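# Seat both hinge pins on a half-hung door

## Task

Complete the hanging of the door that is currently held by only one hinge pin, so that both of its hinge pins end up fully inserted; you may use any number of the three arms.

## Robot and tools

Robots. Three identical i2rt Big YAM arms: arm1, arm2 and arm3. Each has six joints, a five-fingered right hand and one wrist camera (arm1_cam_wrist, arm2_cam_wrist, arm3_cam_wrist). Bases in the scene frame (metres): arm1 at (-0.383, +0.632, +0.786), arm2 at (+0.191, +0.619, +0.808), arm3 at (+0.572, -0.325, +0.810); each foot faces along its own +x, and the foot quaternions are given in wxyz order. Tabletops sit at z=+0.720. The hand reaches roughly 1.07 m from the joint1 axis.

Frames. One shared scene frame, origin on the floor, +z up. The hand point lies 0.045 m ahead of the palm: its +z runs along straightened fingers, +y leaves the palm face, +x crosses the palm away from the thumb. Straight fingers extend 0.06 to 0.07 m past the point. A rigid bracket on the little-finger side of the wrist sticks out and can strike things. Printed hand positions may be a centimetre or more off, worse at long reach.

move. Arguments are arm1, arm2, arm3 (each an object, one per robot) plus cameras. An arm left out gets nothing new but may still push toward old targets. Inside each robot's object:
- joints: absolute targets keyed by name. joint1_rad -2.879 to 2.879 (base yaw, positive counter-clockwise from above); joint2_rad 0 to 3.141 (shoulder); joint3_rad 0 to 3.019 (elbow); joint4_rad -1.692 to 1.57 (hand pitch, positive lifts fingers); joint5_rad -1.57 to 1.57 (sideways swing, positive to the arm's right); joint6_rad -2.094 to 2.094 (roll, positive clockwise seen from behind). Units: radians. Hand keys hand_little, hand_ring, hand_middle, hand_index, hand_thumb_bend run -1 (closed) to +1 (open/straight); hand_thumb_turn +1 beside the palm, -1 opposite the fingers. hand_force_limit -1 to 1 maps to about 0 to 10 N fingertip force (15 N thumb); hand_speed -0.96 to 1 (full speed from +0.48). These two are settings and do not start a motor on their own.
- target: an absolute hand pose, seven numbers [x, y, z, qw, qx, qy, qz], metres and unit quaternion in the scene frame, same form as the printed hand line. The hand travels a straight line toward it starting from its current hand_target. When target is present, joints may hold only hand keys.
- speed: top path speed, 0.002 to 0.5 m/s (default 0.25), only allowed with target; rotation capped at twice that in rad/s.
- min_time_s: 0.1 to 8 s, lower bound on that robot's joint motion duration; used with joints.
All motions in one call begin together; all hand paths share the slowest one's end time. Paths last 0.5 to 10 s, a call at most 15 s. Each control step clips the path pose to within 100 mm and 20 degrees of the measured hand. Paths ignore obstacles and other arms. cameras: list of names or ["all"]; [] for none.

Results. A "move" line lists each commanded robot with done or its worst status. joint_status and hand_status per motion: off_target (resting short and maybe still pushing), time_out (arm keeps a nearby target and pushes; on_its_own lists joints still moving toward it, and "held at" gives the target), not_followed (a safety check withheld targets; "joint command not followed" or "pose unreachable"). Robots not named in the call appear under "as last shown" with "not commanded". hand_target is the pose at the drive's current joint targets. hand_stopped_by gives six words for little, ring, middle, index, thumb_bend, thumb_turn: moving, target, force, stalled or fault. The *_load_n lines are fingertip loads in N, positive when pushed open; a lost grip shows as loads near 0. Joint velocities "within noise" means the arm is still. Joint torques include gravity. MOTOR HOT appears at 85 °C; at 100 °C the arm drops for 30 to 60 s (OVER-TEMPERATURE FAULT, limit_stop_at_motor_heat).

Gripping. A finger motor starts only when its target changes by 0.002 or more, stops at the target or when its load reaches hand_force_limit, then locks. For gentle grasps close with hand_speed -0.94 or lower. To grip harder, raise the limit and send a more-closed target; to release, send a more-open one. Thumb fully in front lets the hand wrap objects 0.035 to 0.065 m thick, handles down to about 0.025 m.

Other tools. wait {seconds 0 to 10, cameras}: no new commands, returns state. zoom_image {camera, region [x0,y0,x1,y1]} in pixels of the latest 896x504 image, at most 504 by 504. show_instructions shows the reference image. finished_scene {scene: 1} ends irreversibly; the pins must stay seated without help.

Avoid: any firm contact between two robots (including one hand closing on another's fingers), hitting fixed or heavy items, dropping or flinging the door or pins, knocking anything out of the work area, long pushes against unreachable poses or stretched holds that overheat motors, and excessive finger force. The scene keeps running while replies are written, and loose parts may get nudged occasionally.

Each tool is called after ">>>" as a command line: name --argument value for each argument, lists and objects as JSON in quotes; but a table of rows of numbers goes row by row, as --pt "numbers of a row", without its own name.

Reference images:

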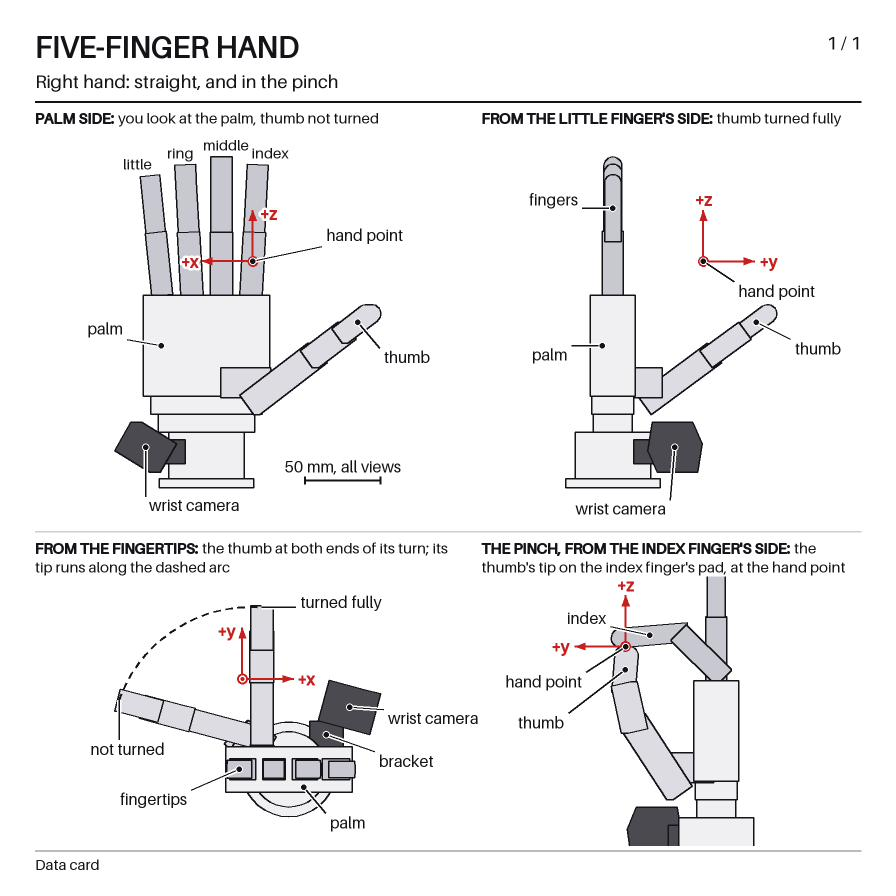

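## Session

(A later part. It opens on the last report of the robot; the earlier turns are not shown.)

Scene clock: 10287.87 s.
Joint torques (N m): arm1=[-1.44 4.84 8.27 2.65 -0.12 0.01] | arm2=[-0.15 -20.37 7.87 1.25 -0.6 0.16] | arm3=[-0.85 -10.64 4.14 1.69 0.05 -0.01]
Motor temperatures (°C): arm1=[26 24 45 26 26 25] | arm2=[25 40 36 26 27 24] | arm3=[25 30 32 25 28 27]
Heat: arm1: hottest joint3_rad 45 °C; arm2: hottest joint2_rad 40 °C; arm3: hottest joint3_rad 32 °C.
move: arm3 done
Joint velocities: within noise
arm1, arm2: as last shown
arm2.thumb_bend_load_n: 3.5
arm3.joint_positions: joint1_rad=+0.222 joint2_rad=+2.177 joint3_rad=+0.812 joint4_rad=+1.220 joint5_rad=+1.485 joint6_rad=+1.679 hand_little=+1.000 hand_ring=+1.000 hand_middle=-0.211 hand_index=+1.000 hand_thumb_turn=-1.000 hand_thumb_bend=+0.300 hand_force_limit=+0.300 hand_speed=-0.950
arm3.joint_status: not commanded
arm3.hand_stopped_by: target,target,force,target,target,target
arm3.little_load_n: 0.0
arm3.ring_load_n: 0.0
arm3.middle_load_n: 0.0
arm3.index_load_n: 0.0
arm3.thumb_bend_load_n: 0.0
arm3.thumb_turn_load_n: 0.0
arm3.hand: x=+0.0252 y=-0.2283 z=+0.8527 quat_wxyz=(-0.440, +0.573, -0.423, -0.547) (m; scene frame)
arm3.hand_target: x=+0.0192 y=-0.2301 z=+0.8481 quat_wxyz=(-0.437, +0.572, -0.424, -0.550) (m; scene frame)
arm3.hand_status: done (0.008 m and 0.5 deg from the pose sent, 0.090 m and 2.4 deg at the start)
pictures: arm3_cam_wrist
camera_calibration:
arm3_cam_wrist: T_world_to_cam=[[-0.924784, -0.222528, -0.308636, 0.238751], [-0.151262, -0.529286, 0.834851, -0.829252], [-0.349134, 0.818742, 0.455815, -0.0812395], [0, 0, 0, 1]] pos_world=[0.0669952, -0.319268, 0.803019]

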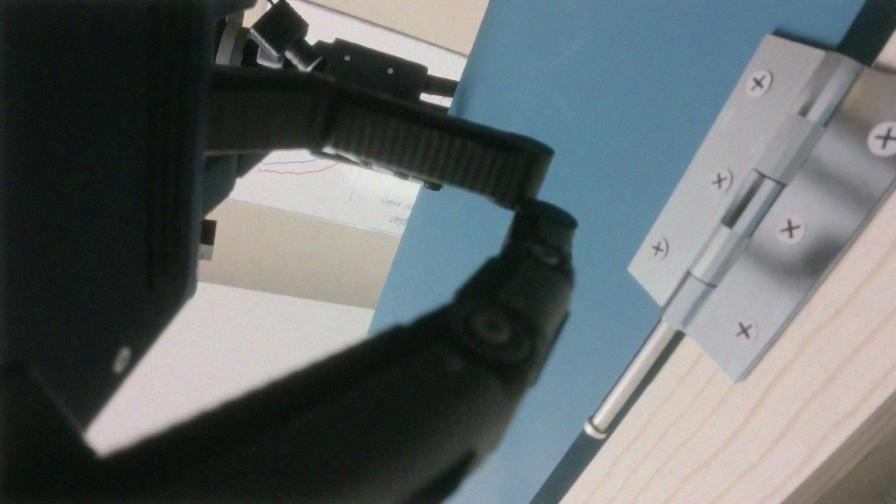

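>>> move --arm3 '{"target": [0.019, -0.230, 1.084, 0.438, -0.5707, 0.4229, 0.5511], "speed": 0.25}' --cameras '["arm3_cam_wrist"]'

>>> zoom_image --camera "arm3_cam_wrist" --region '[640, 140, 820, 340]'

Scene clock: 10401.10 s.
Joint torques (N m): arm1=[-1.44 4.89 8.25 2.65 -0.12 0] | arm2=[-0.09 -20.31 7.87 1.28 -0.6 0.16] | arm3=[-0.79 -11.63 9.39 0.57 0.06 0.15]
Motor temperatures (°C): arm1=[26 24 45 26 26 25] | arm2=[25 40 35 26 27 24] | arm3=[25 31 31 25 26 25]
Heat: arm1: hottest joint3_rad 45 °C; arm2: hottest joint2_rad 40 °C; arm3: hottest joint2_rad 31 °C.
move: arm3 off_target
Joint velocities: within noise
arm1, arm2: as last shown
arm2.little_load_n: 0.5
arm2.thumb_bend_load_n: 3.0
arm3.joint_positions: joint1_rad=+0.222 joint2_rad=+1.598 joint3_rad=+0.794 joint4_rad=+0.695 joint5_rad=+1.484 joint6_rad=+1.585 hand_little=+1.000 hand_ring=+1.000 hand_middle=-0.211 hand_index=+1.000 hand_thumb_turn=-1.000 hand_thumb_bend=+0.300 hand_force_limit=+0.300 hand_speed=-0.950
arm3.joint_status: not commanded
arm3.hand_stopped_by: target,target,force,target,target,target
arm3.little_load_n: 0.0
arm3.ring_load_n: 0.0
arm3.middle_load_n: 0.0
arm3.index_load_n: 0.0
arm3.thumb_bend_load_n: 0.0
arm3.thumb_turn_load_n: 0.0
arm3.hand: x=+0.0287 y=-0.2277 z=+1.0557 quat_wxyz=(-0.455, +0.584, -0.406, -0.536) (m; scene frame)
arm3.hand_target: x=+0.0204 y=-0.2300 z=+1.0839 quat_wxyz=(-0.438, +0.570, -0.422, -0.552) (m; scene frame)
arm3.hand_status: off_target (0.030 m and 3.6 deg from the pose sent, 0.231 m and 0.6 deg at the start)
pictures: arm3_cam_wrist
camera_calibration:
arm3_cam_wrist: T_world_to_cam=[[-0.906328, -0.218365, -0.361782, 0.361279], [-0.194724, -0.544009, 0.816172, -0.980237], [-0.375036, 0.810167, 0.45053, -0.168691], [0, 0, 0, 1]] pos_world=[0.0732956, -0.3177, 1.00675]

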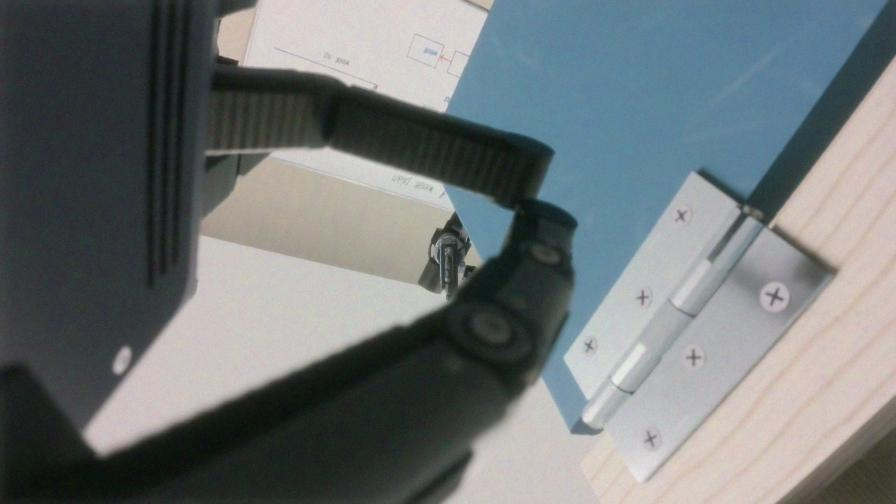

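Scaled by 2.520.

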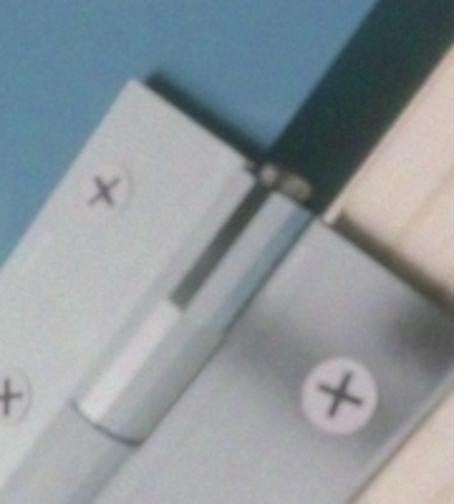

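>>> zoom_image --camera "arm3_cam_wrist" --region '[690, 190, 780, 290]'

>>> zoom_image --camera "arm3_cam_wrist" --region '[630, 250, 720, 350]'

>>> zoom_image --camera "arm3_cam_wrist" --region '[570, 340, 670, 450]'

Scaled by 5.040.

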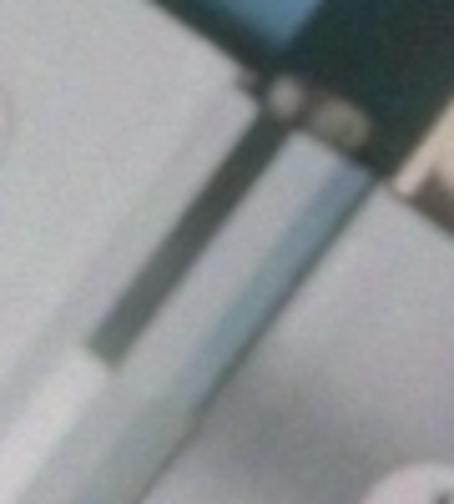

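Scaled by 5.040.

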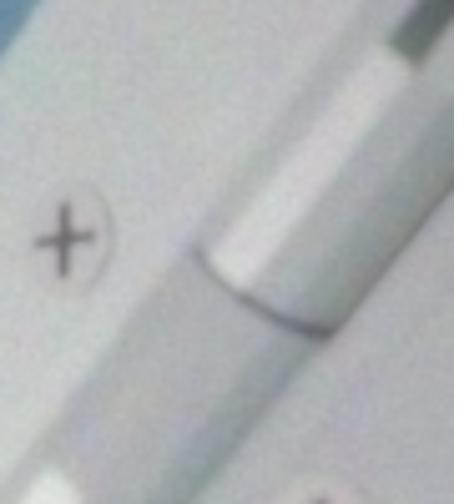

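Scaled by 4.582.

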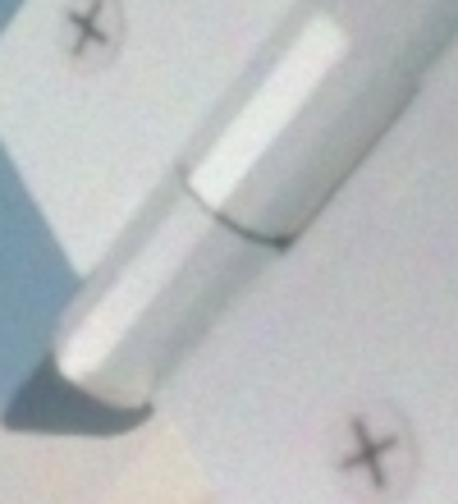

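>>> move --arm3 '{"target": [0.019, -0.230, 0.848, 0.438, -0.5707, 0.4229, 0.5511], "speed": 0.25}' --cameras '["arm3_cam_wrist"]'

>>> zoom_image --camera "arm3_cam_wrist" --region '[570, 380, 630, 450]'

>>> zoom_image --camera "arm3_cam_wrist" --region '[640, 220, 760, 340]'

>>> move --arm2 '{"target": [-0.070, -0.017, 0.930, -0.0123, -0.7070, -0.0123, 0.7070], "speed": 0.05}' --cameras '["arm3_cam_wrist"]'

>>> zoom_image --camera "arm3_cam_wrist" --region '[570, 380, 630, 450]'

>>> zoom_image --camera "arm3_cam_wrist" --region '[640, 220, 760, 340]'

Scene clock: 10564.73 s.
Joint torques (N m): arm1=[-1.44 4.84 8.27 2.65 -0.12 0.01] | arm2=[-0.21 -20.31 7.84 1.28 -0.61 0.16] | arm3=[-0.85 -10.7 4.12 1.61 0.05 0.01]
Motor temperatures (°C): arm1=[26 24 45 26 26 25] | arm2=[25 41 35 26 28 24] | arm3=[25 31 37 25 26 25]
Heat: arm1: hottest joint3_rad 45 °C; arm2: hottest joint2_rad 41 °C; arm3: hottest joint3_rad 37 °C.
move: arm3 done
Joint velocities: within noise
arm1.joint_positions: joint1_rad=+0.341 joint2_rad=+0.633 joint3_rad=+1.483 joint4_rad=-1.120 joint5_rad=+0.125 joint6_rad=-1.102 hand_little=+1.000 hand_ring=+1.000 hand_middle=+1.000 hand_index=+1.000 hand_thumb_turn=+1.000 hand_thumb_bend=+1.000 hand_force_limit=+0.000 hand_speed=-0.800
arm1.joint_status: not commanded
arm1.hand_stopped_by: target,target,target,target,target,target
arm1.little_load_n: 0.0
arm1.ring_load_n: 0.0
arm1.middle_load_n: 0.0
arm1.index_load_n: 0.0
arm1.thumb_bend_load_n: 0.0
arm1.thumb_turn_load_n: 0.0
arm1.hand: x=-0.3319 y=+0.3842 z=+1.3607 quat_wxyz=(+0.238, +0.532, -0.590, +0.559) (m; scene frame)
arm1.hand_target: x=-0.3302 y=+0.3853 z=+1.3736 quat_wxyz=(+0.239, +0.526, -0.580, +0.574) (m; scene frame)
arm1.hand_status: not commanded
arm2: as last shown
arm2.little_load_n: 0.0
arm2.middle_load_n: 10.0
arm2.thumb_bend_load_n: 3.5
arm3.joint_positions: joint1_rad=+0.222 joint2_rad=+2.177 joint3_rad=+0.812 joint4_rad=+1.220 joint5_rad=+1.485 joint6_rad=+1.678 hand_little=+1.000 hand_ring=+1.000 hand_middle=-0.211 hand_index=+1.000 hand_thumb_turn=-1.000 hand_thumb_bend=+0.300 hand_force_limit=+0.300 hand_speed=-0.950
arm3.joint_status: not commanded
arm3.hand_stopped_by: target,target,force,target,target,target
arm3.little_load_n: 0.0
arm3.ring_load_n: -0.5
arm3.middle_load_n: 0.0
arm3.index_load_n: 0.0
arm3.thumb_bend_load_n: 0.0
arm3.thumb_turn_load_n: 0.0
arm3.hand: x=+0.0251 y=-0.2283 z=+0.8526 quat_wxyz=(-0.440, +0.573, -0.423, -0.547) (m; scene frame)
arm3.hand_target: x=+0.0192 y=-0.2301 z=+0.8480 quat_wxyz=(-0.437, +0.572, -0.424, -0.550) (m; scene frame)
arm3.hand_status: done (0.008 m and 0.5 deg from the pose sent, 0.208 m and 3.6 deg at the start)
pictures: arm3_cam_wrist
camera_calibration:
arm3_cam_wrist: T_world_to_cam=[[-0.924791, -0.222491, -0.30864, 0.238643], [-0.151253, -0.529359, 0.834806, -0.829171], [-0.349118, 0.818704, 0.455895, -0.0813057], [0, 0, 0, 1]] pos_world=[0.0668953, -0.319268, 0.802919]

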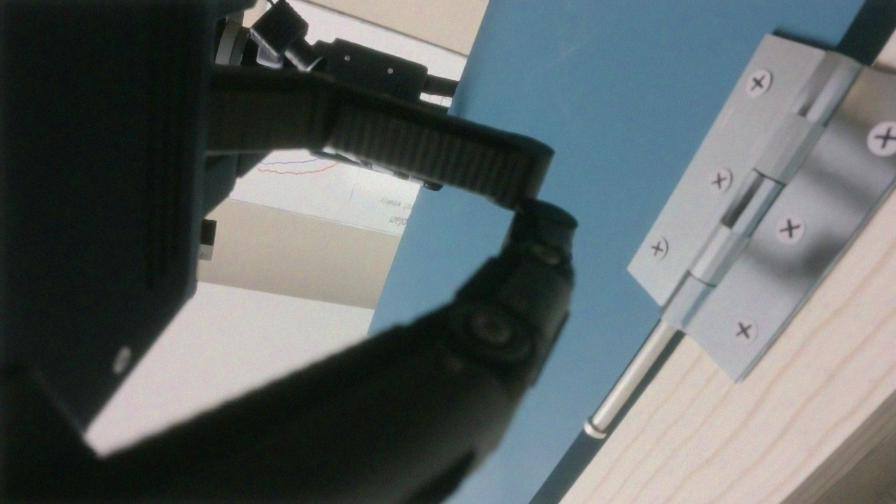

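Scaled by 7.200.

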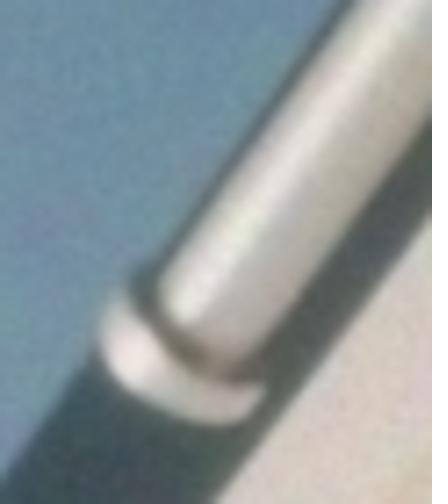

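Scaled by 4.200.

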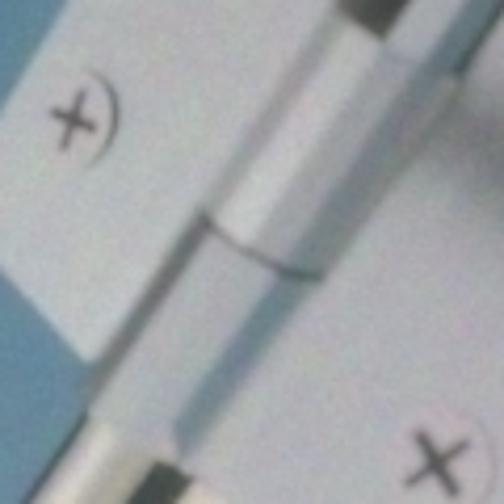

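Scene clock: 10565.90 s.
Joint torques (N m): arm1=[-1.44 4.89 8.25 2.66 -0.13 0.01] | arm2=[-0.26 -15.97 8.5 1.4 -0.57 0.13] | arm3=[-0.85 -10.75 4.12 1.66 0.04 -0.02]
Motor temperatures (°C): arm1=[26 24 45 26 26 25] | arm2=[25 41 35 26 28 24] | arm3=[25 31 37 25 26 25]
Heat: arm1: hottest joint3_rad 45 °C; arm2: hottest joint2_rad 41 °C; arm3: hottest joint3_rad 37 °C.
move: arm2 off_target
Joint velocities: within noise
arm1, arm3: as last shown
arm1.middle_load_n: 0.5
arm2.joint_positions: joint1_rad=+0.025 joint2_rad=+2.136 joint3_rad=+1.131 joint4_rad=+1.054 joint5_rad=+1.429 joint6_rad=+1.494 hand_little=+1.000 hand_ring=+1.000 hand_middle=-0.139 hand_index=-0.135 hand_thumb_turn=-1.000 hand_thumb_bend=+0.405 hand_force_limit=+0.600 hand_speed=-0.930
arm2.joint_status: not commanded
arm2.hand_stopped_by: target,target,force,force,force,target
arm2.little_load_n: 0.0
arm2.ring_load_n: 0.0
arm2.middle_load_n: 8.5
arm2.index_load_n: 4.0
arm2.thumb_bend_load_n: 5.0
arm2.thumb_turn_load_n: -2.0
arm2.hand: x=-0.0653 y=-0.0062 z=+0.9254 quat_wxyz=(+0.002, -0.709, -0.023, +0.705) (m; scene frame)
arm2.hand_target: x=-0.0697 y=-0.0164 z=+0.9301 quat_wxyz=(-0.012, -0.707, -0.012, +0.707) (m; scene frame)
arm2.hand_status: off_target (0.013 m and 2.1 deg from the pose sent, 0.011 m and 4.6 deg at the start)
arm3.joint_positions: joint1_rad=+0.222 joint2_rad=+2.177 joint3_rad=+0.812 joint4_rad=+1.220 joint5_rad=+1.485 joint6_rad=+1.677 hand_little=+1.000 hand_ring=+1.000 hand_middle=-0.211 hand_index=+1.000 hand_thumb_turn=-1.000 hand_thumb_bend=+0.300 hand_force_limit=+0.300 hand_speed=-0.950
arm3.ring_load_n: 0.0
arm3.thumb_turn_load_n: -0.5
pictures: arm3_cam_wrist
camera_calibration:
arm3_cam_wrist: T_world_to_cam=[[-0.924566, -0.222427, -0.309361, 0.239225], [-0.151845, -0.52957, 0.834565, -0.829006], [-0.349458, 0.818585, 0.455848, -0.081284], [0, 0, 0, 1]] pos_world=[0.066894, -0.319269, 0.802919]

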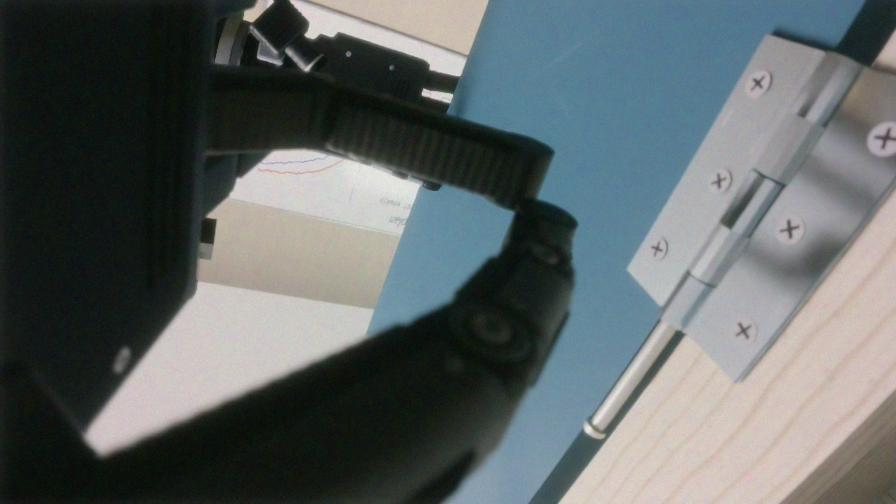

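Scaled by 7.200.

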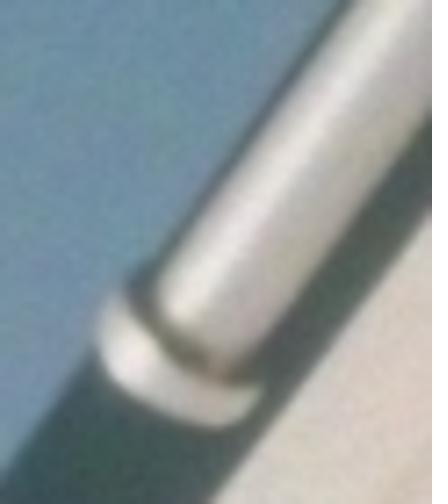

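Scaled by 4.200.

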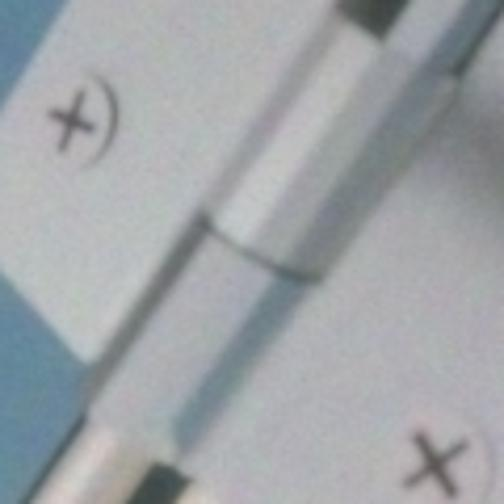

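>>> move --arm2 '{"target": [-0.070, -0.017, 0.980, -0.0123, -0.7070, -0.0123, 0.7070], "speed": 0.06}' --cameras '["arm3_cam_wrist"]'

>>> zoom_image --camera "arm3_cam_wrist" --region '[570, 380, 630, 450]'

>>> zoom_image --camera "arm3_cam_wrist" --region '[640, 220, 760, 340]'

>>> move --arm2 '{"target": [-0.070, -0.017, 1.000, -0.0123, -0.7070, -0.0123, 0.7070], "speed": 0.06}' --cameras '["arm3_cam_wrist"]'

>>> zoom_image --camera "arm3_cam_wrist" --region '[570, 380, 630, 450]'

>>> zoom_image --camera "arm3_cam_wrist" --region '[640, 220, 760, 340]'

Scene clock: 10611.13 s.
Joint torques (N m): arm1=[-1.49 4.84 8.25 2.65 -0.12 0] | arm2=[-0.15 -22.59 7.82 1.03 -0.49 0.14] | arm3=[-0.85 -10.75 4.11 1.66 0.05 -0.01]
Motor temperatures (°C): arm1=[26 24 45 26 26 25] | arm2=[25 38 35 26 28 24] | arm3=[25 31 33 25 25 25]
Heat: arm1: hottest joint3_rad 45 °C; arm2: hottest joint2_rad 38 °C; arm3: hottest joint3_rad 33 °C.
move: arm2 off_target
Joint velocities: within noise
arm1, arm3: as last shown
arm1.middle_load_n: 0.0
arm2.joint_positions: joint1_rad=+0.025 joint2_rad=+2.109 joint3_rad=+1.129 joint4_rad=+0.983 joint5_rad=+1.429 joint6_rad=+1.477 hand_little=+1.000 hand_ring=+1.000 hand_middle=-0.139 hand_index=-0.135 hand_thumb_turn=-1.000 hand_thumb_bend=+0.405 hand_force_limit=+0.600 hand_speed=-0.930
arm2.joint_status: not commanded
arm2.hand_stopped_by: target,target,force,force,force,target
arm2.little_load_n: 0.0
arm2.ring_load_n: 0.0
arm2.middle_load_n: 9.0
arm2.index_load_n: 5.0
arm2.thumb_bend_load_n: 3.0
arm2.thumb_turn_load_n: 0.0
arm2.hand: x=-0.0656 y=-0.0085 z=+0.9295 quat_wxyz=(+0.024, -0.710, -0.045, +0.702) (m; scene frame)
arm2.hand_target: x=-0.0696 y=-0.0150 z=+0.9796 quat_wxyz=(-0.012, -0.706, -0.012, +0.708) (m; scene frame)
arm2.hand_status: off_target (0.051 m and 5.6 deg from the pose sent, 0.056 m and 2.1 deg at the start)
arm3.thumb_turn_load_n: 0.0
pictures: arm3_cam_wrist
camera_calibration:
arm3_cam_wrist: T_world_to_cam=[[-0.924566, -0.222427, -0.309361, 0.239225], [-0.151845, -0.52957, 0.834565, -0.829006], [-0.349458, 0.818585, 0.455848, -0.081284], [0, 0, 0, 1]] pos_world=[0.066894, -0.319269, 0.802919]

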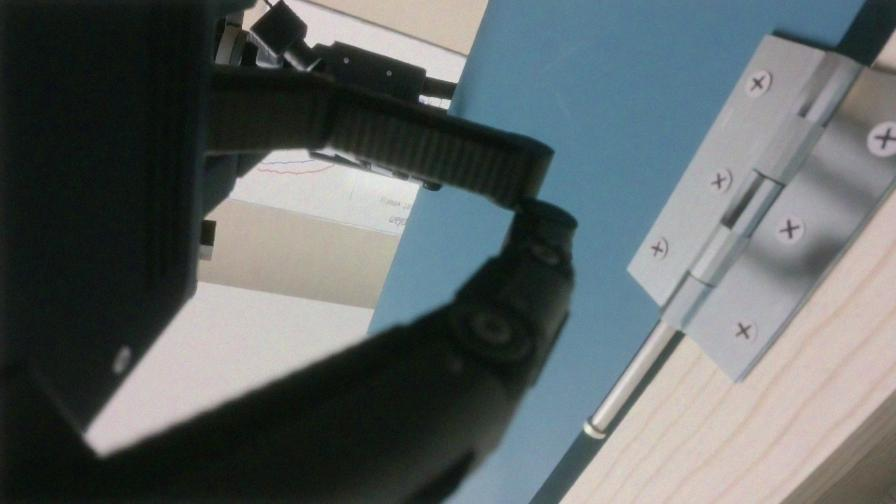

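Scaled by 7.200.

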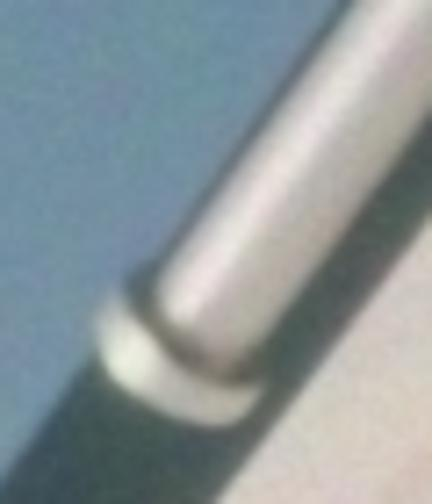

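Scaled by 4.200.

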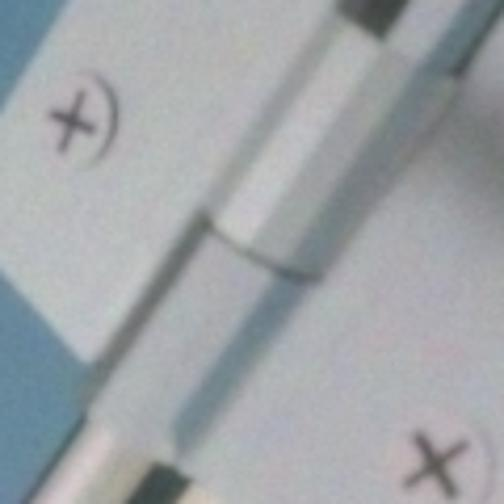

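Scene clock: 10612.10 s.
Joint torques (N m): arm1=[-1.38 4.89 8.25 2.65 -0.12 0.01] | arm2=[-0.15 -24.12 8.27 1.55 -0.26 0.35] | arm3=[-0.91 -10.75 4.12 1.66 0.04 -0.01]
Motor temperatures (°C): arm1=[26 24 45 26 26 25] | arm2=[25 38 35 26 28 24] | arm3=[25 31 33 25 25 25]
Heat: arm1: hottest joint3_rad 45 °C; arm2: hottest joint2_rad 38 °C; arm3: hottest joint3_rad 33 °C.
move: arm2 off_target
Joint velocities: within noise
arm1, arm3: as last shown
arm2.joint_positions: joint1_rad=+0.025 joint2_rad=+2.088 joint3_rad=+1.124 joint4_rad=+0.937 joint5_rad=+1.423 joint6_rad=+1.454 hand_little=+1.000 hand_ring=+1.000 hand_middle=-0.139 hand_index=-0.135 hand_thumb_turn=-1.000 hand_thumb_bend=+0.405 hand_force_limit=+0.600 hand_speed=-0.930
arm2.joint_status: not commanded
arm2.hand_stopped_by: target,target,force,force,force,target
arm2.little_load_n: 0.0
arm2.ring_load_n: 0.0
arm2.middle_load_n: 8.5
arm2.index_load_n: 3.5
arm2.thumb_bend_load_n: 4.5
arm2.thumb_turn_load_n: -1.0
arm2.hand: x=-0.0651 y=-0.0094 z=+0.9316 quat_wxyz=(+0.040, -0.710, -0.066, +0.700) (m; scene frame)
arm2.hand_target: x=-0.0697 y=-0.0140 z=+0.9984 quat_wxyz=(-0.012, -0.706, -0.012, +0.708) (m; scene frame)
arm2.hand_status: off_target (0.069 m and 8.6 deg from the pose sent, 0.071 m and 5.6 deg at the start)
arm3.middle_load_n: 0.5
pictures: arm3_cam_wrist
camera_calibration:
arm3_cam_wrist: T_world_to_cam=[[-0.924566, -0.222427, -0.309361, 0.239225], [-0.151845, -0.52957, 0.834565, -0.829006], [-0.349458, 0.818585, 0.455848, -0.081284], [0, 0, 0, 1]] pos_world=[0.066894, -0.319269, 0.802919]

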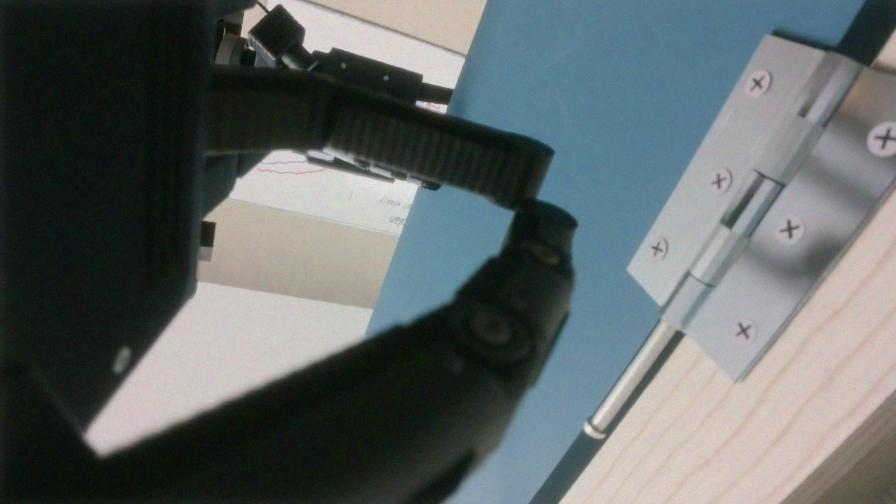

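Scaled by 7.200.

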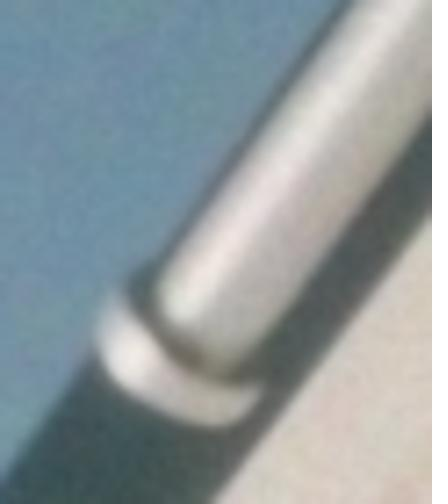

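Scaled by 4.200.

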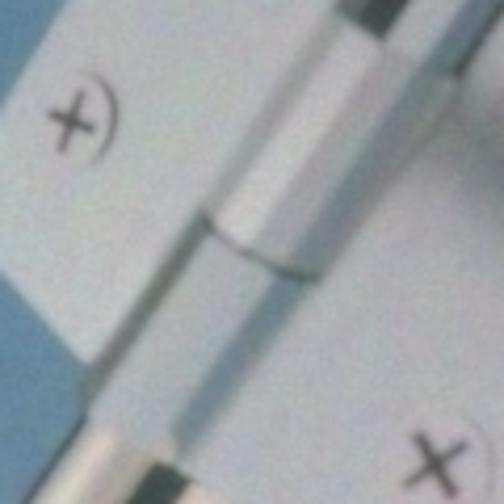

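>>> move --arm2 '{"target": [-0.070, -0.017, 1.005, -0.0123, -0.7070, -0.0123, 0.7070], "speed": 0.06}' --cameras '["arm2_cam_wrist"]'

>>> move --arm2 '{"target": [-0.070, -0.017, 1.025, -0.0123, -0.7070, -0.0123, 0.7070], "speed": 0.06}' --cameras '["arm2_cam_wrist", "arm3_cam_wrist"]'

>>> zoom_image --camera "arm3_cam_wrist" --region '[570, 380, 630, 450]'

>>> zoom_image --camera "arm3_cam_wrist" --region '[640, 220, 760, 340]'

Scene clock: 10626.37 s.
Joint torques (N m): arm1=[-1.44 4.89 8.27 2.66 -0.13 0.01] | arm2=[-0.03 -24.35 8.65 1.65 -0.14 0.41] | arm3=[-0.85 -10.81 4.12 1.66 0.04 -0.01]
Motor temperatures (°C): arm1=[26 24 45 26 26 25] | arm2=[25 40 35 26 28 24] | arm3=[25 31 32 25 25 25]
Heat: arm1: hottest joint3_rad 45 °C; arm2: hottest joint2_rad 40 °C; arm3: hottest joint3_rad 32 °C.
move: arm2 off_target
Joint velocities: within noise
arm1, arm3: as last shown
arm2.joint_positions: joint1_rad=+0.025 joint2_rad=+2.081 joint3_rad=+1.120 joint4_rad=+0.927 joint5_rad=+1.420 joint6_rad=+1.447 hand_little=+1.000 hand_ring=+1.000 hand_middle=-0.139 hand_index=-0.135 hand_thumb_turn=-1.000 hand_thumb_bend=+0.405 hand_force_limit=+0.600 hand_speed=-0.930
arm2.joint_status: not commanded
arm2.hand_stopped_by: target,target,force,force,force,target
arm2.little_load_n: 0.0
arm2.ring_load_n: 0.0
arm2.middle_load_n: 7.5
arm2.index_load_n: 2.5
arm2.thumb_bend_load_n: 5.0
arm2.thumb_turn_load_n: -1.5
arm2.hand: x=-0.0648 y=-0.0091 z=+0.9322 quat_wxyz=(+0.044, -0.710, -0.072, +0.699) (m; scene frame)
arm2.hand_target: x=-0.0696 y=-0.0136 z=+1.0033 quat_wxyz=(-0.012, -0.706, -0.012, +0.708) (m; scene frame)
arm2.hand_status: off_target (0.073 m and 9.4 deg from the pose sent, 0.074 m and 8.6 deg at the start)
arm3.middle_load_n: 0.0
pictures: arm2_cam_wrist
camera_calibration:
arm2_cam_wrist: T_world_to_cam=[[0.0351653, -0.897278, -0.440064, 0.404281], [0.517472, -0.360363, 0.77612, -0.696491], [-0.854977, -0.255013, 0.451644, -0.365311], [0, 0, 0, 1]] pos_world=[0.0338653, 0.0186042, 0.88346]

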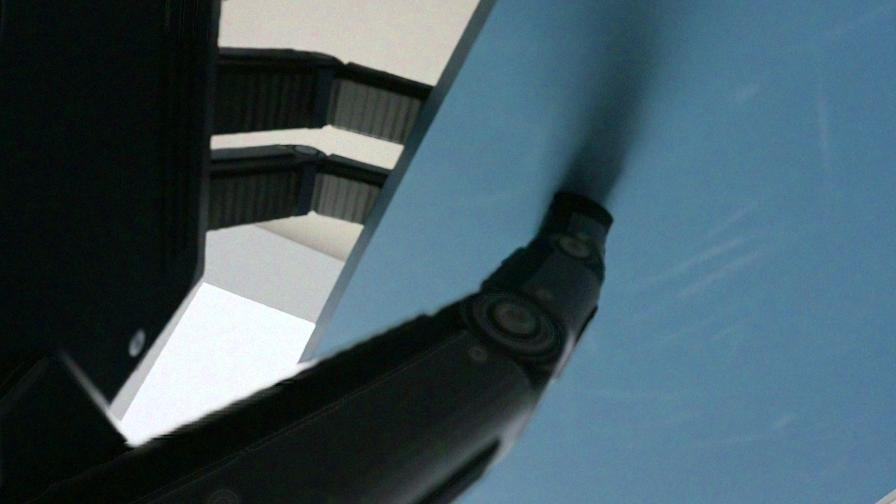

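Scene clock: 10627.33 s.
Joint torques (N m): arm1=[-1.44 4.89 8.24 2.66 -0.12 0] | arm2=[-0.15 -25.7 9.06 2.1 0.02 0.58] | arm3=[-0.85 -10.81 4.12 1.66 0.05 -0.02]
Motor temperatures (°C): arm1=[26 24 45 26 26 25] | arm2=[25 40 36 26 28 24] | arm3=[25 31 32 25 25 25]
Heat: arm1: hottest joint3_rad 45 °C; arm2: hottest joint2_rad 40 °C; arm3: hottest joint3_rad 32 °C.
move: arm2 off_target
Joint velocities: within noise
arm1, arm3: as last shown
arm2.joint_positions: joint1_rad=+0.025 joint2_rad=+2.062 joint3_rad=+1.117 joint4_rad=+0.890 joint5_rad=+1.416 joint6_rad=+1.420 hand_little=+1.000 hand_ring=+1.000 hand_middle=-0.139 hand_index=-0.135 hand_thumb_turn=-1.000 hand_thumb_bend=+0.405 hand_force_limit=+0.600 hand_speed=-0.930
arm2.joint_status: not commanded
arm2.hand_stopped_by: target,target,force,force,force,target
arm2.little_load_n: 0.0
arm2.ring_load_n: 0.5
arm2.middle_load_n: 6.5
arm2.index_load_n: 2.0
arm2.thumb_bend_load_n: 5.5
arm2.thumb_turn_load_n: -4.0
arm2.hand: x=-0.0644 y=-0.0102 z=+0.9350 quat_wxyz=(+0.059, -0.709, -0.091, +0.697) (m; scene frame)
arm2.hand_target: x=-0.0697 y=-0.0125 z=+1.0218 quat_wxyz=(-0.012, -0.706, -0.013, +0.708) (m; scene frame)
arm2.hand_status: off_target (0.090 m and 12.2 deg from the pose sent, 0.093 m and 9.5 deg at the start)
arm3.thumb_turn_load_n: -0.5
pictures: arm2_cam_wrist, arm3_cam_wrist
camera_calibration:
arm2_cam_wrist: T_world_to_cam=[[0.0402911, -0.874652, -0.483073, 0.445323], [0.51819, -0.395077, 0.758547, -0.683151], [-0.854316, -0.280887, 0.437318, -0.353486], [0, 0, 0, 1]] pos_world=[0.0340707, 0.0203164, 0.887911]
arm3_cam_wrist: T_world_to_cam=[[-0.924566, -0.222427, -0.309361, 0.239225], [-0.151845, -0.52957, 0.834565, -0.829006], [-0.349458, 0.818585, 0.455848, -0.081284], [0, 0, 0, 1]] pos_world=[0.066894, -0.319269, 0.802919]

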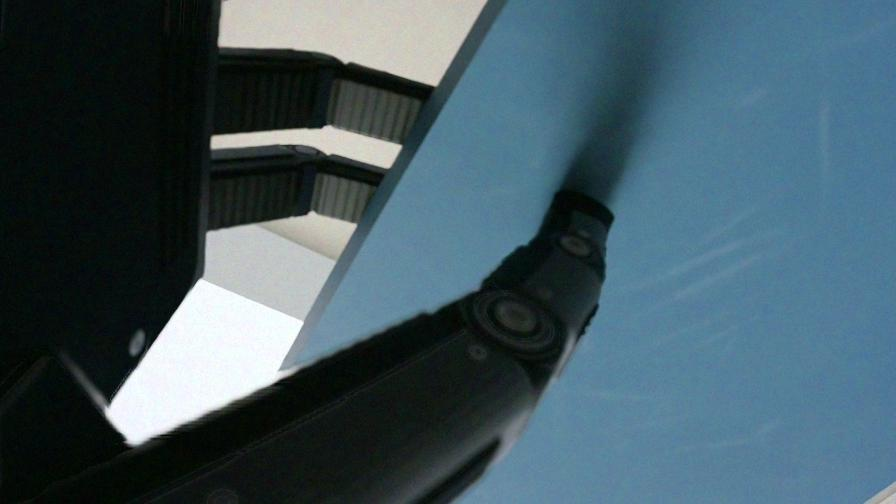

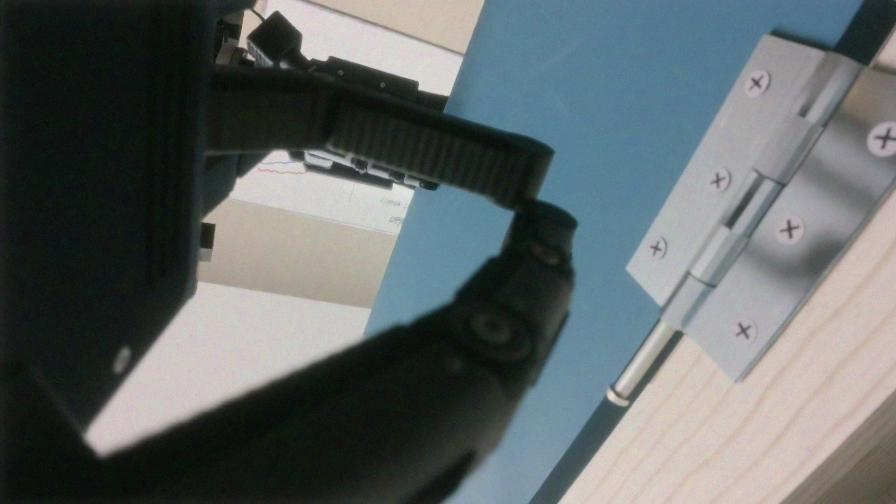

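Scaled by 7.200.

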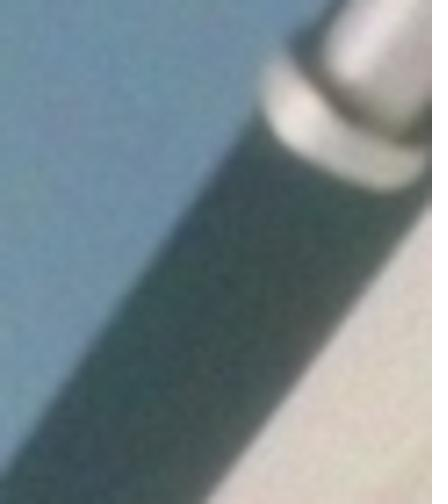

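Scaled by 4.200.

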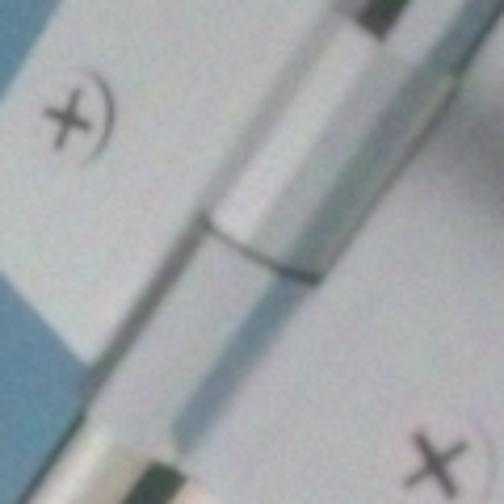

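>>> move --arm2 '{"target": [-0.070, -0.017, 1.030, -0.0123, -0.7070, -0.0123, 0.7070], "speed": 0.06}' --cameras '["arm3_cam_wrist"]'

>>> zoom_image --camera "arm3_cam_wrist" --region '[590, 340, 690, 420]'

>>> move --arm2 '{"target": [-0.060, -0.017, 1.030, -0.0123, -0.7070, -0.0123, 0.7070], "speed": 0.06}' --cameras '["arm3_cam_wrist"]'

>>> zoom_image --camera "arm3_cam_wrist" --region '[590, 340, 690, 420]'

Scene clock: 10651.87 s.
Joint torques (N m): arm1=[-1.38 4.89 8.25 2.66 -0.12 0] | arm2=[-0.09 -25.88 9.46 2.11 0.2 0.67] | arm3=[-0.85 -10.75 4.12 1.65 0.04 -0.02]
Motor temperatures (°C): arm1=[26 24 45 26 26 25] | arm2=[25 39 37 26 28 24] | arm3=[25 31 32 25 25 25]
Heat: arm1: hottest joint3_rad 45 °C; arm2: hottest joint2_rad 39 °C; arm3: hottest joint3_rad 32 °C.
move: arm2 off_target
Joint velocities: within noise
arm1, arm3: as last shown
arm2.joint_positions: joint1_rad=+0.025 joint2_rad=+2.055 joint3_rad=+1.112 joint4_rad=+0.884 joint5_rad=+1.411 joint6_rad=+1.410 hand_little=+1.000 hand_ring=+1.000 hand_middle=-0.139 hand_index=-0.135 hand_thumb_turn=-1.000 hand_thumb_bend=+0.405 hand_force_limit=+0.600 hand_speed=-0.930
arm2.joint_status: not commanded
arm2.hand_stopped_by: target,target,force,force,force,target
arm2.little_load_n: 0.0
arm2.ring_load_n: 0.0
arm2.middle_load_n: 6.0
arm2.index_load_n: 1.5
arm2.thumb_bend_load_n: 5.5
arm2.thumb_turn_load_n: -4.5
arm2.hand: x=-0.0639 y=-0.0100 z=+0.9363 quat_wxyz=(+0.062, -0.708, -0.097, +0.696) (m; scene frame)
arm2.hand_target: x=-0.0697 y=-0.0120 z=+1.0264 quat_wxyz=(-0.012, -0.705, -0.013, +0.709) (m; scene frame)
arm2.hand_status: off_target (0.094 m and 12.9 deg from the pose sent, 0.095 m and 12.2 deg at the start)
arm3.thumb_turn_load_n: 0.0
pictures: arm3_cam_wrist
camera_calibration:
arm3_cam_wrist: T_world_to_cam=[[-0.924566, -0.222427, -0.309361, 0.239225], [-0.151845, -0.52957, 0.834565, -0.829006], [-0.349458, 0.818585, 0.455848, -0.081284], [0, 0, 0, 1]] pos_world=[0.066894, -0.319269, 0.802919]

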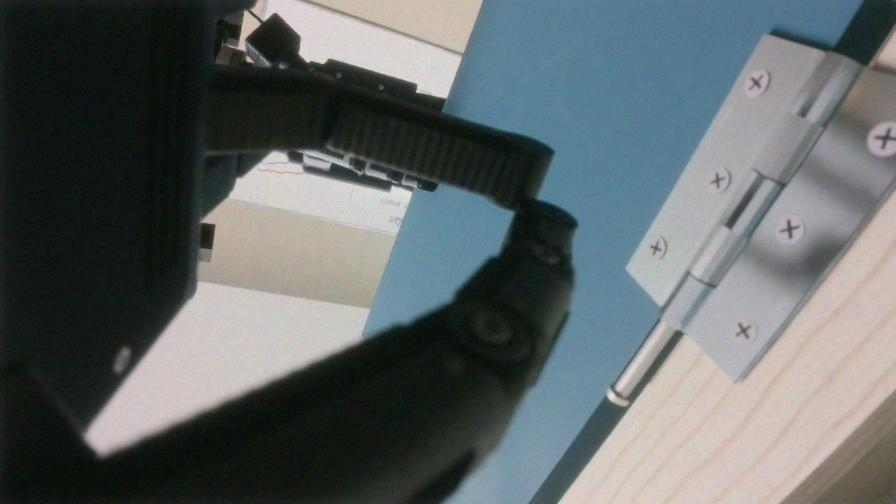

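Scaled by 5.040.

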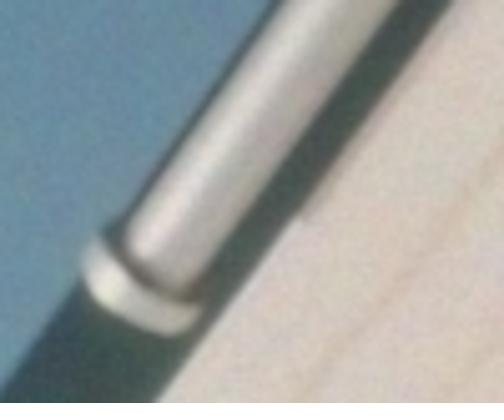

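Scene clock: 10652.83 s.
Joint torques (N m): arm1=[-1.44 4.89 8.25 2.65 -0.13 0.01] | arm2=[1.03 -25.35 9.48 2.21 0.42 0.67] | arm3=[-0.85 -10.75 4.12 1.66 0.05 -0.01]
Motor temperatures (°C): arm1=[26 24 45 26 26 25] | arm2=[25 39 37 26 28 24] | arm3=[25 31 32 25 25 25]
Heat: arm1: hottest joint3_rad 45 °C; arm2: hottest joint2_rad 39 °C; arm3: hottest joint3_rad 32 °C.
move: arm2 off_target
Joint velocities: within noise
arm1, arm3: as last shown
arm2.joint_positions: joint1_rad=+0.028 joint2_rad=+2.048 joint3_rad=+1.111 joint4_rad=+0.884 joint5_rad=+1.422 joint6_rad=+1.409 hand_little=+1.000 hand_ring=+1.000 hand_middle=-0.139 hand_index=-0.135 hand_thumb_turn=-1.000 hand_thumb_bend=+0.405 hand_force_limit=+0.600 hand_speed=-0.930
arm2.joint_status: not commanded
arm2.hand_stopped_by: target,target,force,force,force,target
arm2.little_load_n: 0.0
arm2.ring_load_n: -0.5
arm2.middle_load_n: 5.5
arm2.index_load_n: 1.5
arm2.thumb_bend_load_n: 5.5
arm2.thumb_turn_load_n: -4.0
arm2.hand: x=-0.0625 y=-0.0084 z=+0.9400 quat_wxyz=(+0.063, -0.708, -0.093, +0.697) (m; scene frame)
arm2.hand_target: x=-0.0603 y=-0.0125 z=+1.0264 quat_wxyz=(-0.012, -0.706, -0.013, +0.708) (m; scene frame)
arm2.hand_status: off_target (0.090 m and 12.7 deg from the pose sent, 0.094 m and 12.9 deg at the start)
pictures: arm3_cam_wrist
camera_calibration:
arm3_cam_wrist: T_world_to_cam=[[-0.924566, -0.222427, -0.309361, 0.239225], [-0.151845, -0.52957, 0.834565, -0.829006], [-0.349458, 0.818585, 0.455848, -0.081284], [0, 0, 0, 1]] pos_world=[0.066894, -0.319269, 0.802919]

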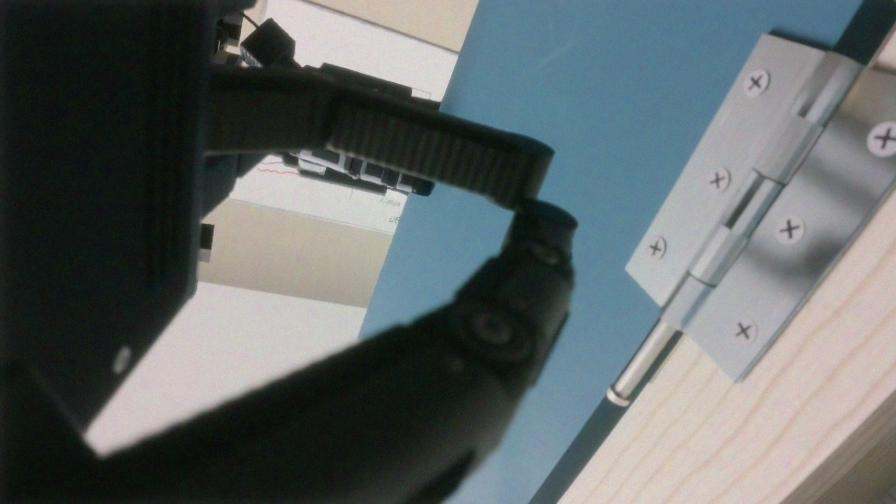

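Scaled by 5.040.

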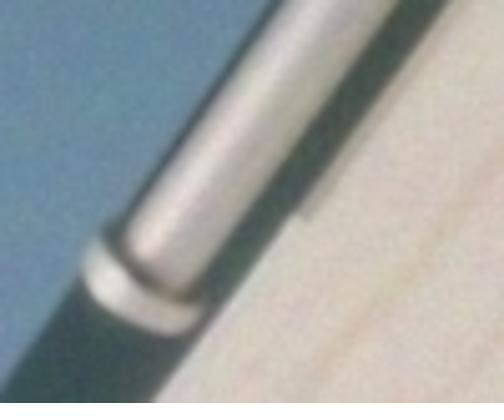

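>>> move --arm3 '{"target": [0.020, -0.2335, 0.965, 0.438, -0.5707, 0.4229, 0.5511], "speed": 0.2}' --cameras '[]'

>>> move --arm3 '{"target": [-0.0449, -0.2345, 0.955, 0.438, -0.5707, 0.4229, 0.5511], "speed": 0.1}' --cameras '["arm3_cam_wrist"]'

Scene clock: 10668.23 s.
Joint torques (N m): arm1=[-1.44 4.89 8.27 2.66 -0.12 0.01] | arm2=[0.97 -25.29 9.48 2.19 0.43 0.66] | arm3=[-0.26 -12.69 3.75 0.55 0.13 0.17]
Motor temperatures (°C): arm1=[26 24 45 26 26 25] | arm2=[25 39 38 26 28 24] | arm3=[25 31 31 25 25 25]
Heat: arm1: hottest joint3_rad 45 °C; arm2: hottest joint2_rad 39 °C; arm3: hottest joint2_rad 31 °C.
move: arm3 done
Joint velocities: within noise
arm1.joint_positions: joint1_rad=+0.341 joint2_rad=+0.633 joint3_rad=+1.483 joint4_rad=-1.120 joint5_rad=+0.125 joint6_rad=-1.102 hand_little=+1.000 hand_ring=+1.000 hand_middle=+1.000 hand_index=+1.000 hand_thumb_turn=+1.000 hand_thumb_bend=+1.000 hand_force_limit=+0.000 hand_speed=-0.800
arm1.joint_status: not commanded
arm1.hand_stopped_by: target,target,target,target,target,target
arm1.little_load_n: 0.0
arm1.ring_load_n: 0.0
arm1.middle_load_n: 0.0
arm1.index_load_n: 0.0
arm1.thumb_bend_load_n: 0.0
arm1.thumb_turn_load_n: 0.0
arm1.hand: x=-0.3319 y=+0.3842 z=+1.3607 quat_wxyz=(+0.238, +0.532, -0.590, +0.559) (m; scene frame)
arm1.hand_target: x=-0.3302 y=+0.3853 z=+1.3736 quat_wxyz=(+0.239, +0.526, -0.580, +0.574) (m; scene frame)
arm1.hand_status: not commanded
arm2: as last shown
arm2.ring_load_n: 0.0
arm2.thumb_bend_load_n: 6.0
arm2.thumb_turn_load_n: -3.5
arm3.joint_positions: joint1_rad=+0.222 joint2_rad=+1.887 joint3_rad=+0.789 joint4_rad=+1.031 joint5_rad=+1.489 joint6_rad=+1.599 hand_little=+1.000 hand_ring=+1.000 hand_middle=-0.211 hand_index=+1.000 hand_thumb_turn=-1.000 hand_thumb_bend=+0.300 hand_force_limit=+0.300 hand_speed=-0.950
arm3.joint_status: not commanded
arm3.hand_stopped_by: target,target,force,target,target,target
arm3.little_load_n: 0.0
arm3.ring_load_n: 0.0
arm3.middle_load_n: 0.0
arm3.index_load_n: 0.0
arm3.thumb_bend_load_n: 0.0
arm3.thumb_turn_load_n: -0.5
arm3.hand: x=+0.0180 y=-0.2293 z=+0.9600 quat_wxyz=(-0.442, +0.570, -0.422, -0.548) (m; scene frame)
arm3.hand_target: x=+0.0199 y=-0.2335 z=+0.9650 quat_wxyz=(-0.438, +0.570, -0.423, -0.552) (m; scene frame)
arm3.hand_status: done (0.007 m and 0.6 deg from the pose sent, 0.113 m and 0.6 deg at the start)
pictures: none
No camera images: "cameras" was empty.

Scene clock: 10669.43 s.
Joint torques (N m): arm1=[-1.44 4.89 8.27 2.65 -0.12 0.01] | arm2=[1.03 -25.29 9.47 2.22 0.42 0.66] | arm3=[-1.73 -11.52 7.36 0.42 -0.11 0.04]
Motor temperatures (°C): arm1=[26 24 45 26 26 25] | arm2=[25 39 38 26 28 24] | arm3=[25 31 31 25 25 25]
Heat: arm1: hottest joint3_rad 45 °C; arm2: hottest joint2_rad 39 °C; arm3: hottest joint2_rad 31 °C.
move: arm3 off_target
Joint velocities: within noise
arm1, arm2: as last shown
arm2.thumb_bend_load_n: 5.5
arm3.joint_positions: joint1_rad=+0.220 joint2_rad=+1.971 joint3_rad=+0.940 joint4_rad=+0.972 joint5_rad=+1.474 joint6_rad=+1.602 hand_little=+1.000 hand_ring=+1.000 hand_middle=-0.211 hand_index=+1.000 hand_thumb_turn=-1.000 hand_thumb_bend=+0.300 hand_force_limit=+0.300 hand_speed=-0.950
arm3.joint_status: not commanded
arm3.hand_stopped_by: target,target,force,target,target,target
arm3.little_load_n: 0.0
arm3.ring_load_n: 0.0
arm3.middle_load_n: -0.5
arm3.index_load_n: 0.0
arm3.thumb_bend_load_n: 0.0
arm3.thumb_turn_load_n: 0.0
arm3.hand: x=-0.0334 y=-0.2385 z=+0.9564 quat_wxyz=(-0.436, +0.571, -0.422, -0.553) (m; scene frame)
arm3.hand_target: x=-0.0444 y=-0.2346 z=+0.9551 quat_wxyz=(-0.438, +0.570, -0.423, -0.551) (m; scene frame)
arm3.hand_status: off_target (0.012 m and 0.4 deg from the pose sent, 0.063 m and 0.6 deg at the start)
pictures: arm3_cam_wrist
camera_calibration:
arm3_cam_wrist: T_world_to_cam=[[-0.925702, -0.230326, -0.300044, 0.204221], [-0.137464, -0.534148, 0.83414, -0.930117], [-0.352392, 0.81341, 0.4628, -0.148646], [0, 0, 0, 1]] pos_world=[0.00880877, -0.328872, 0.905917]

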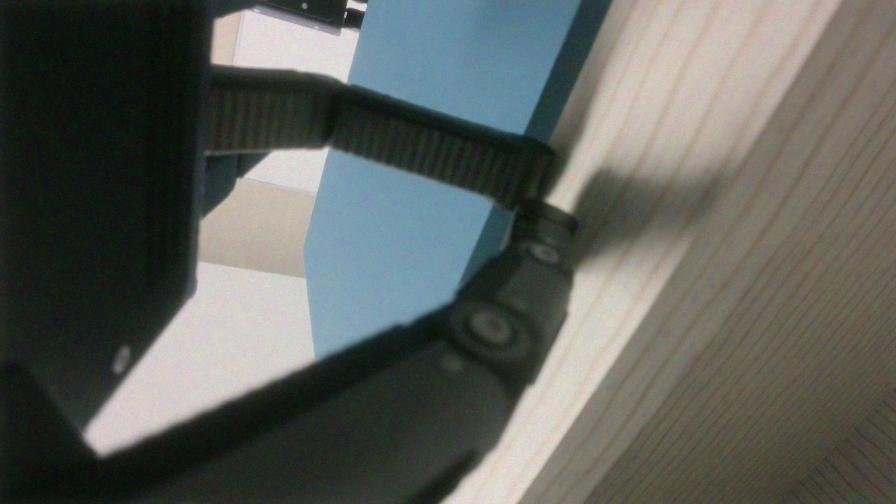

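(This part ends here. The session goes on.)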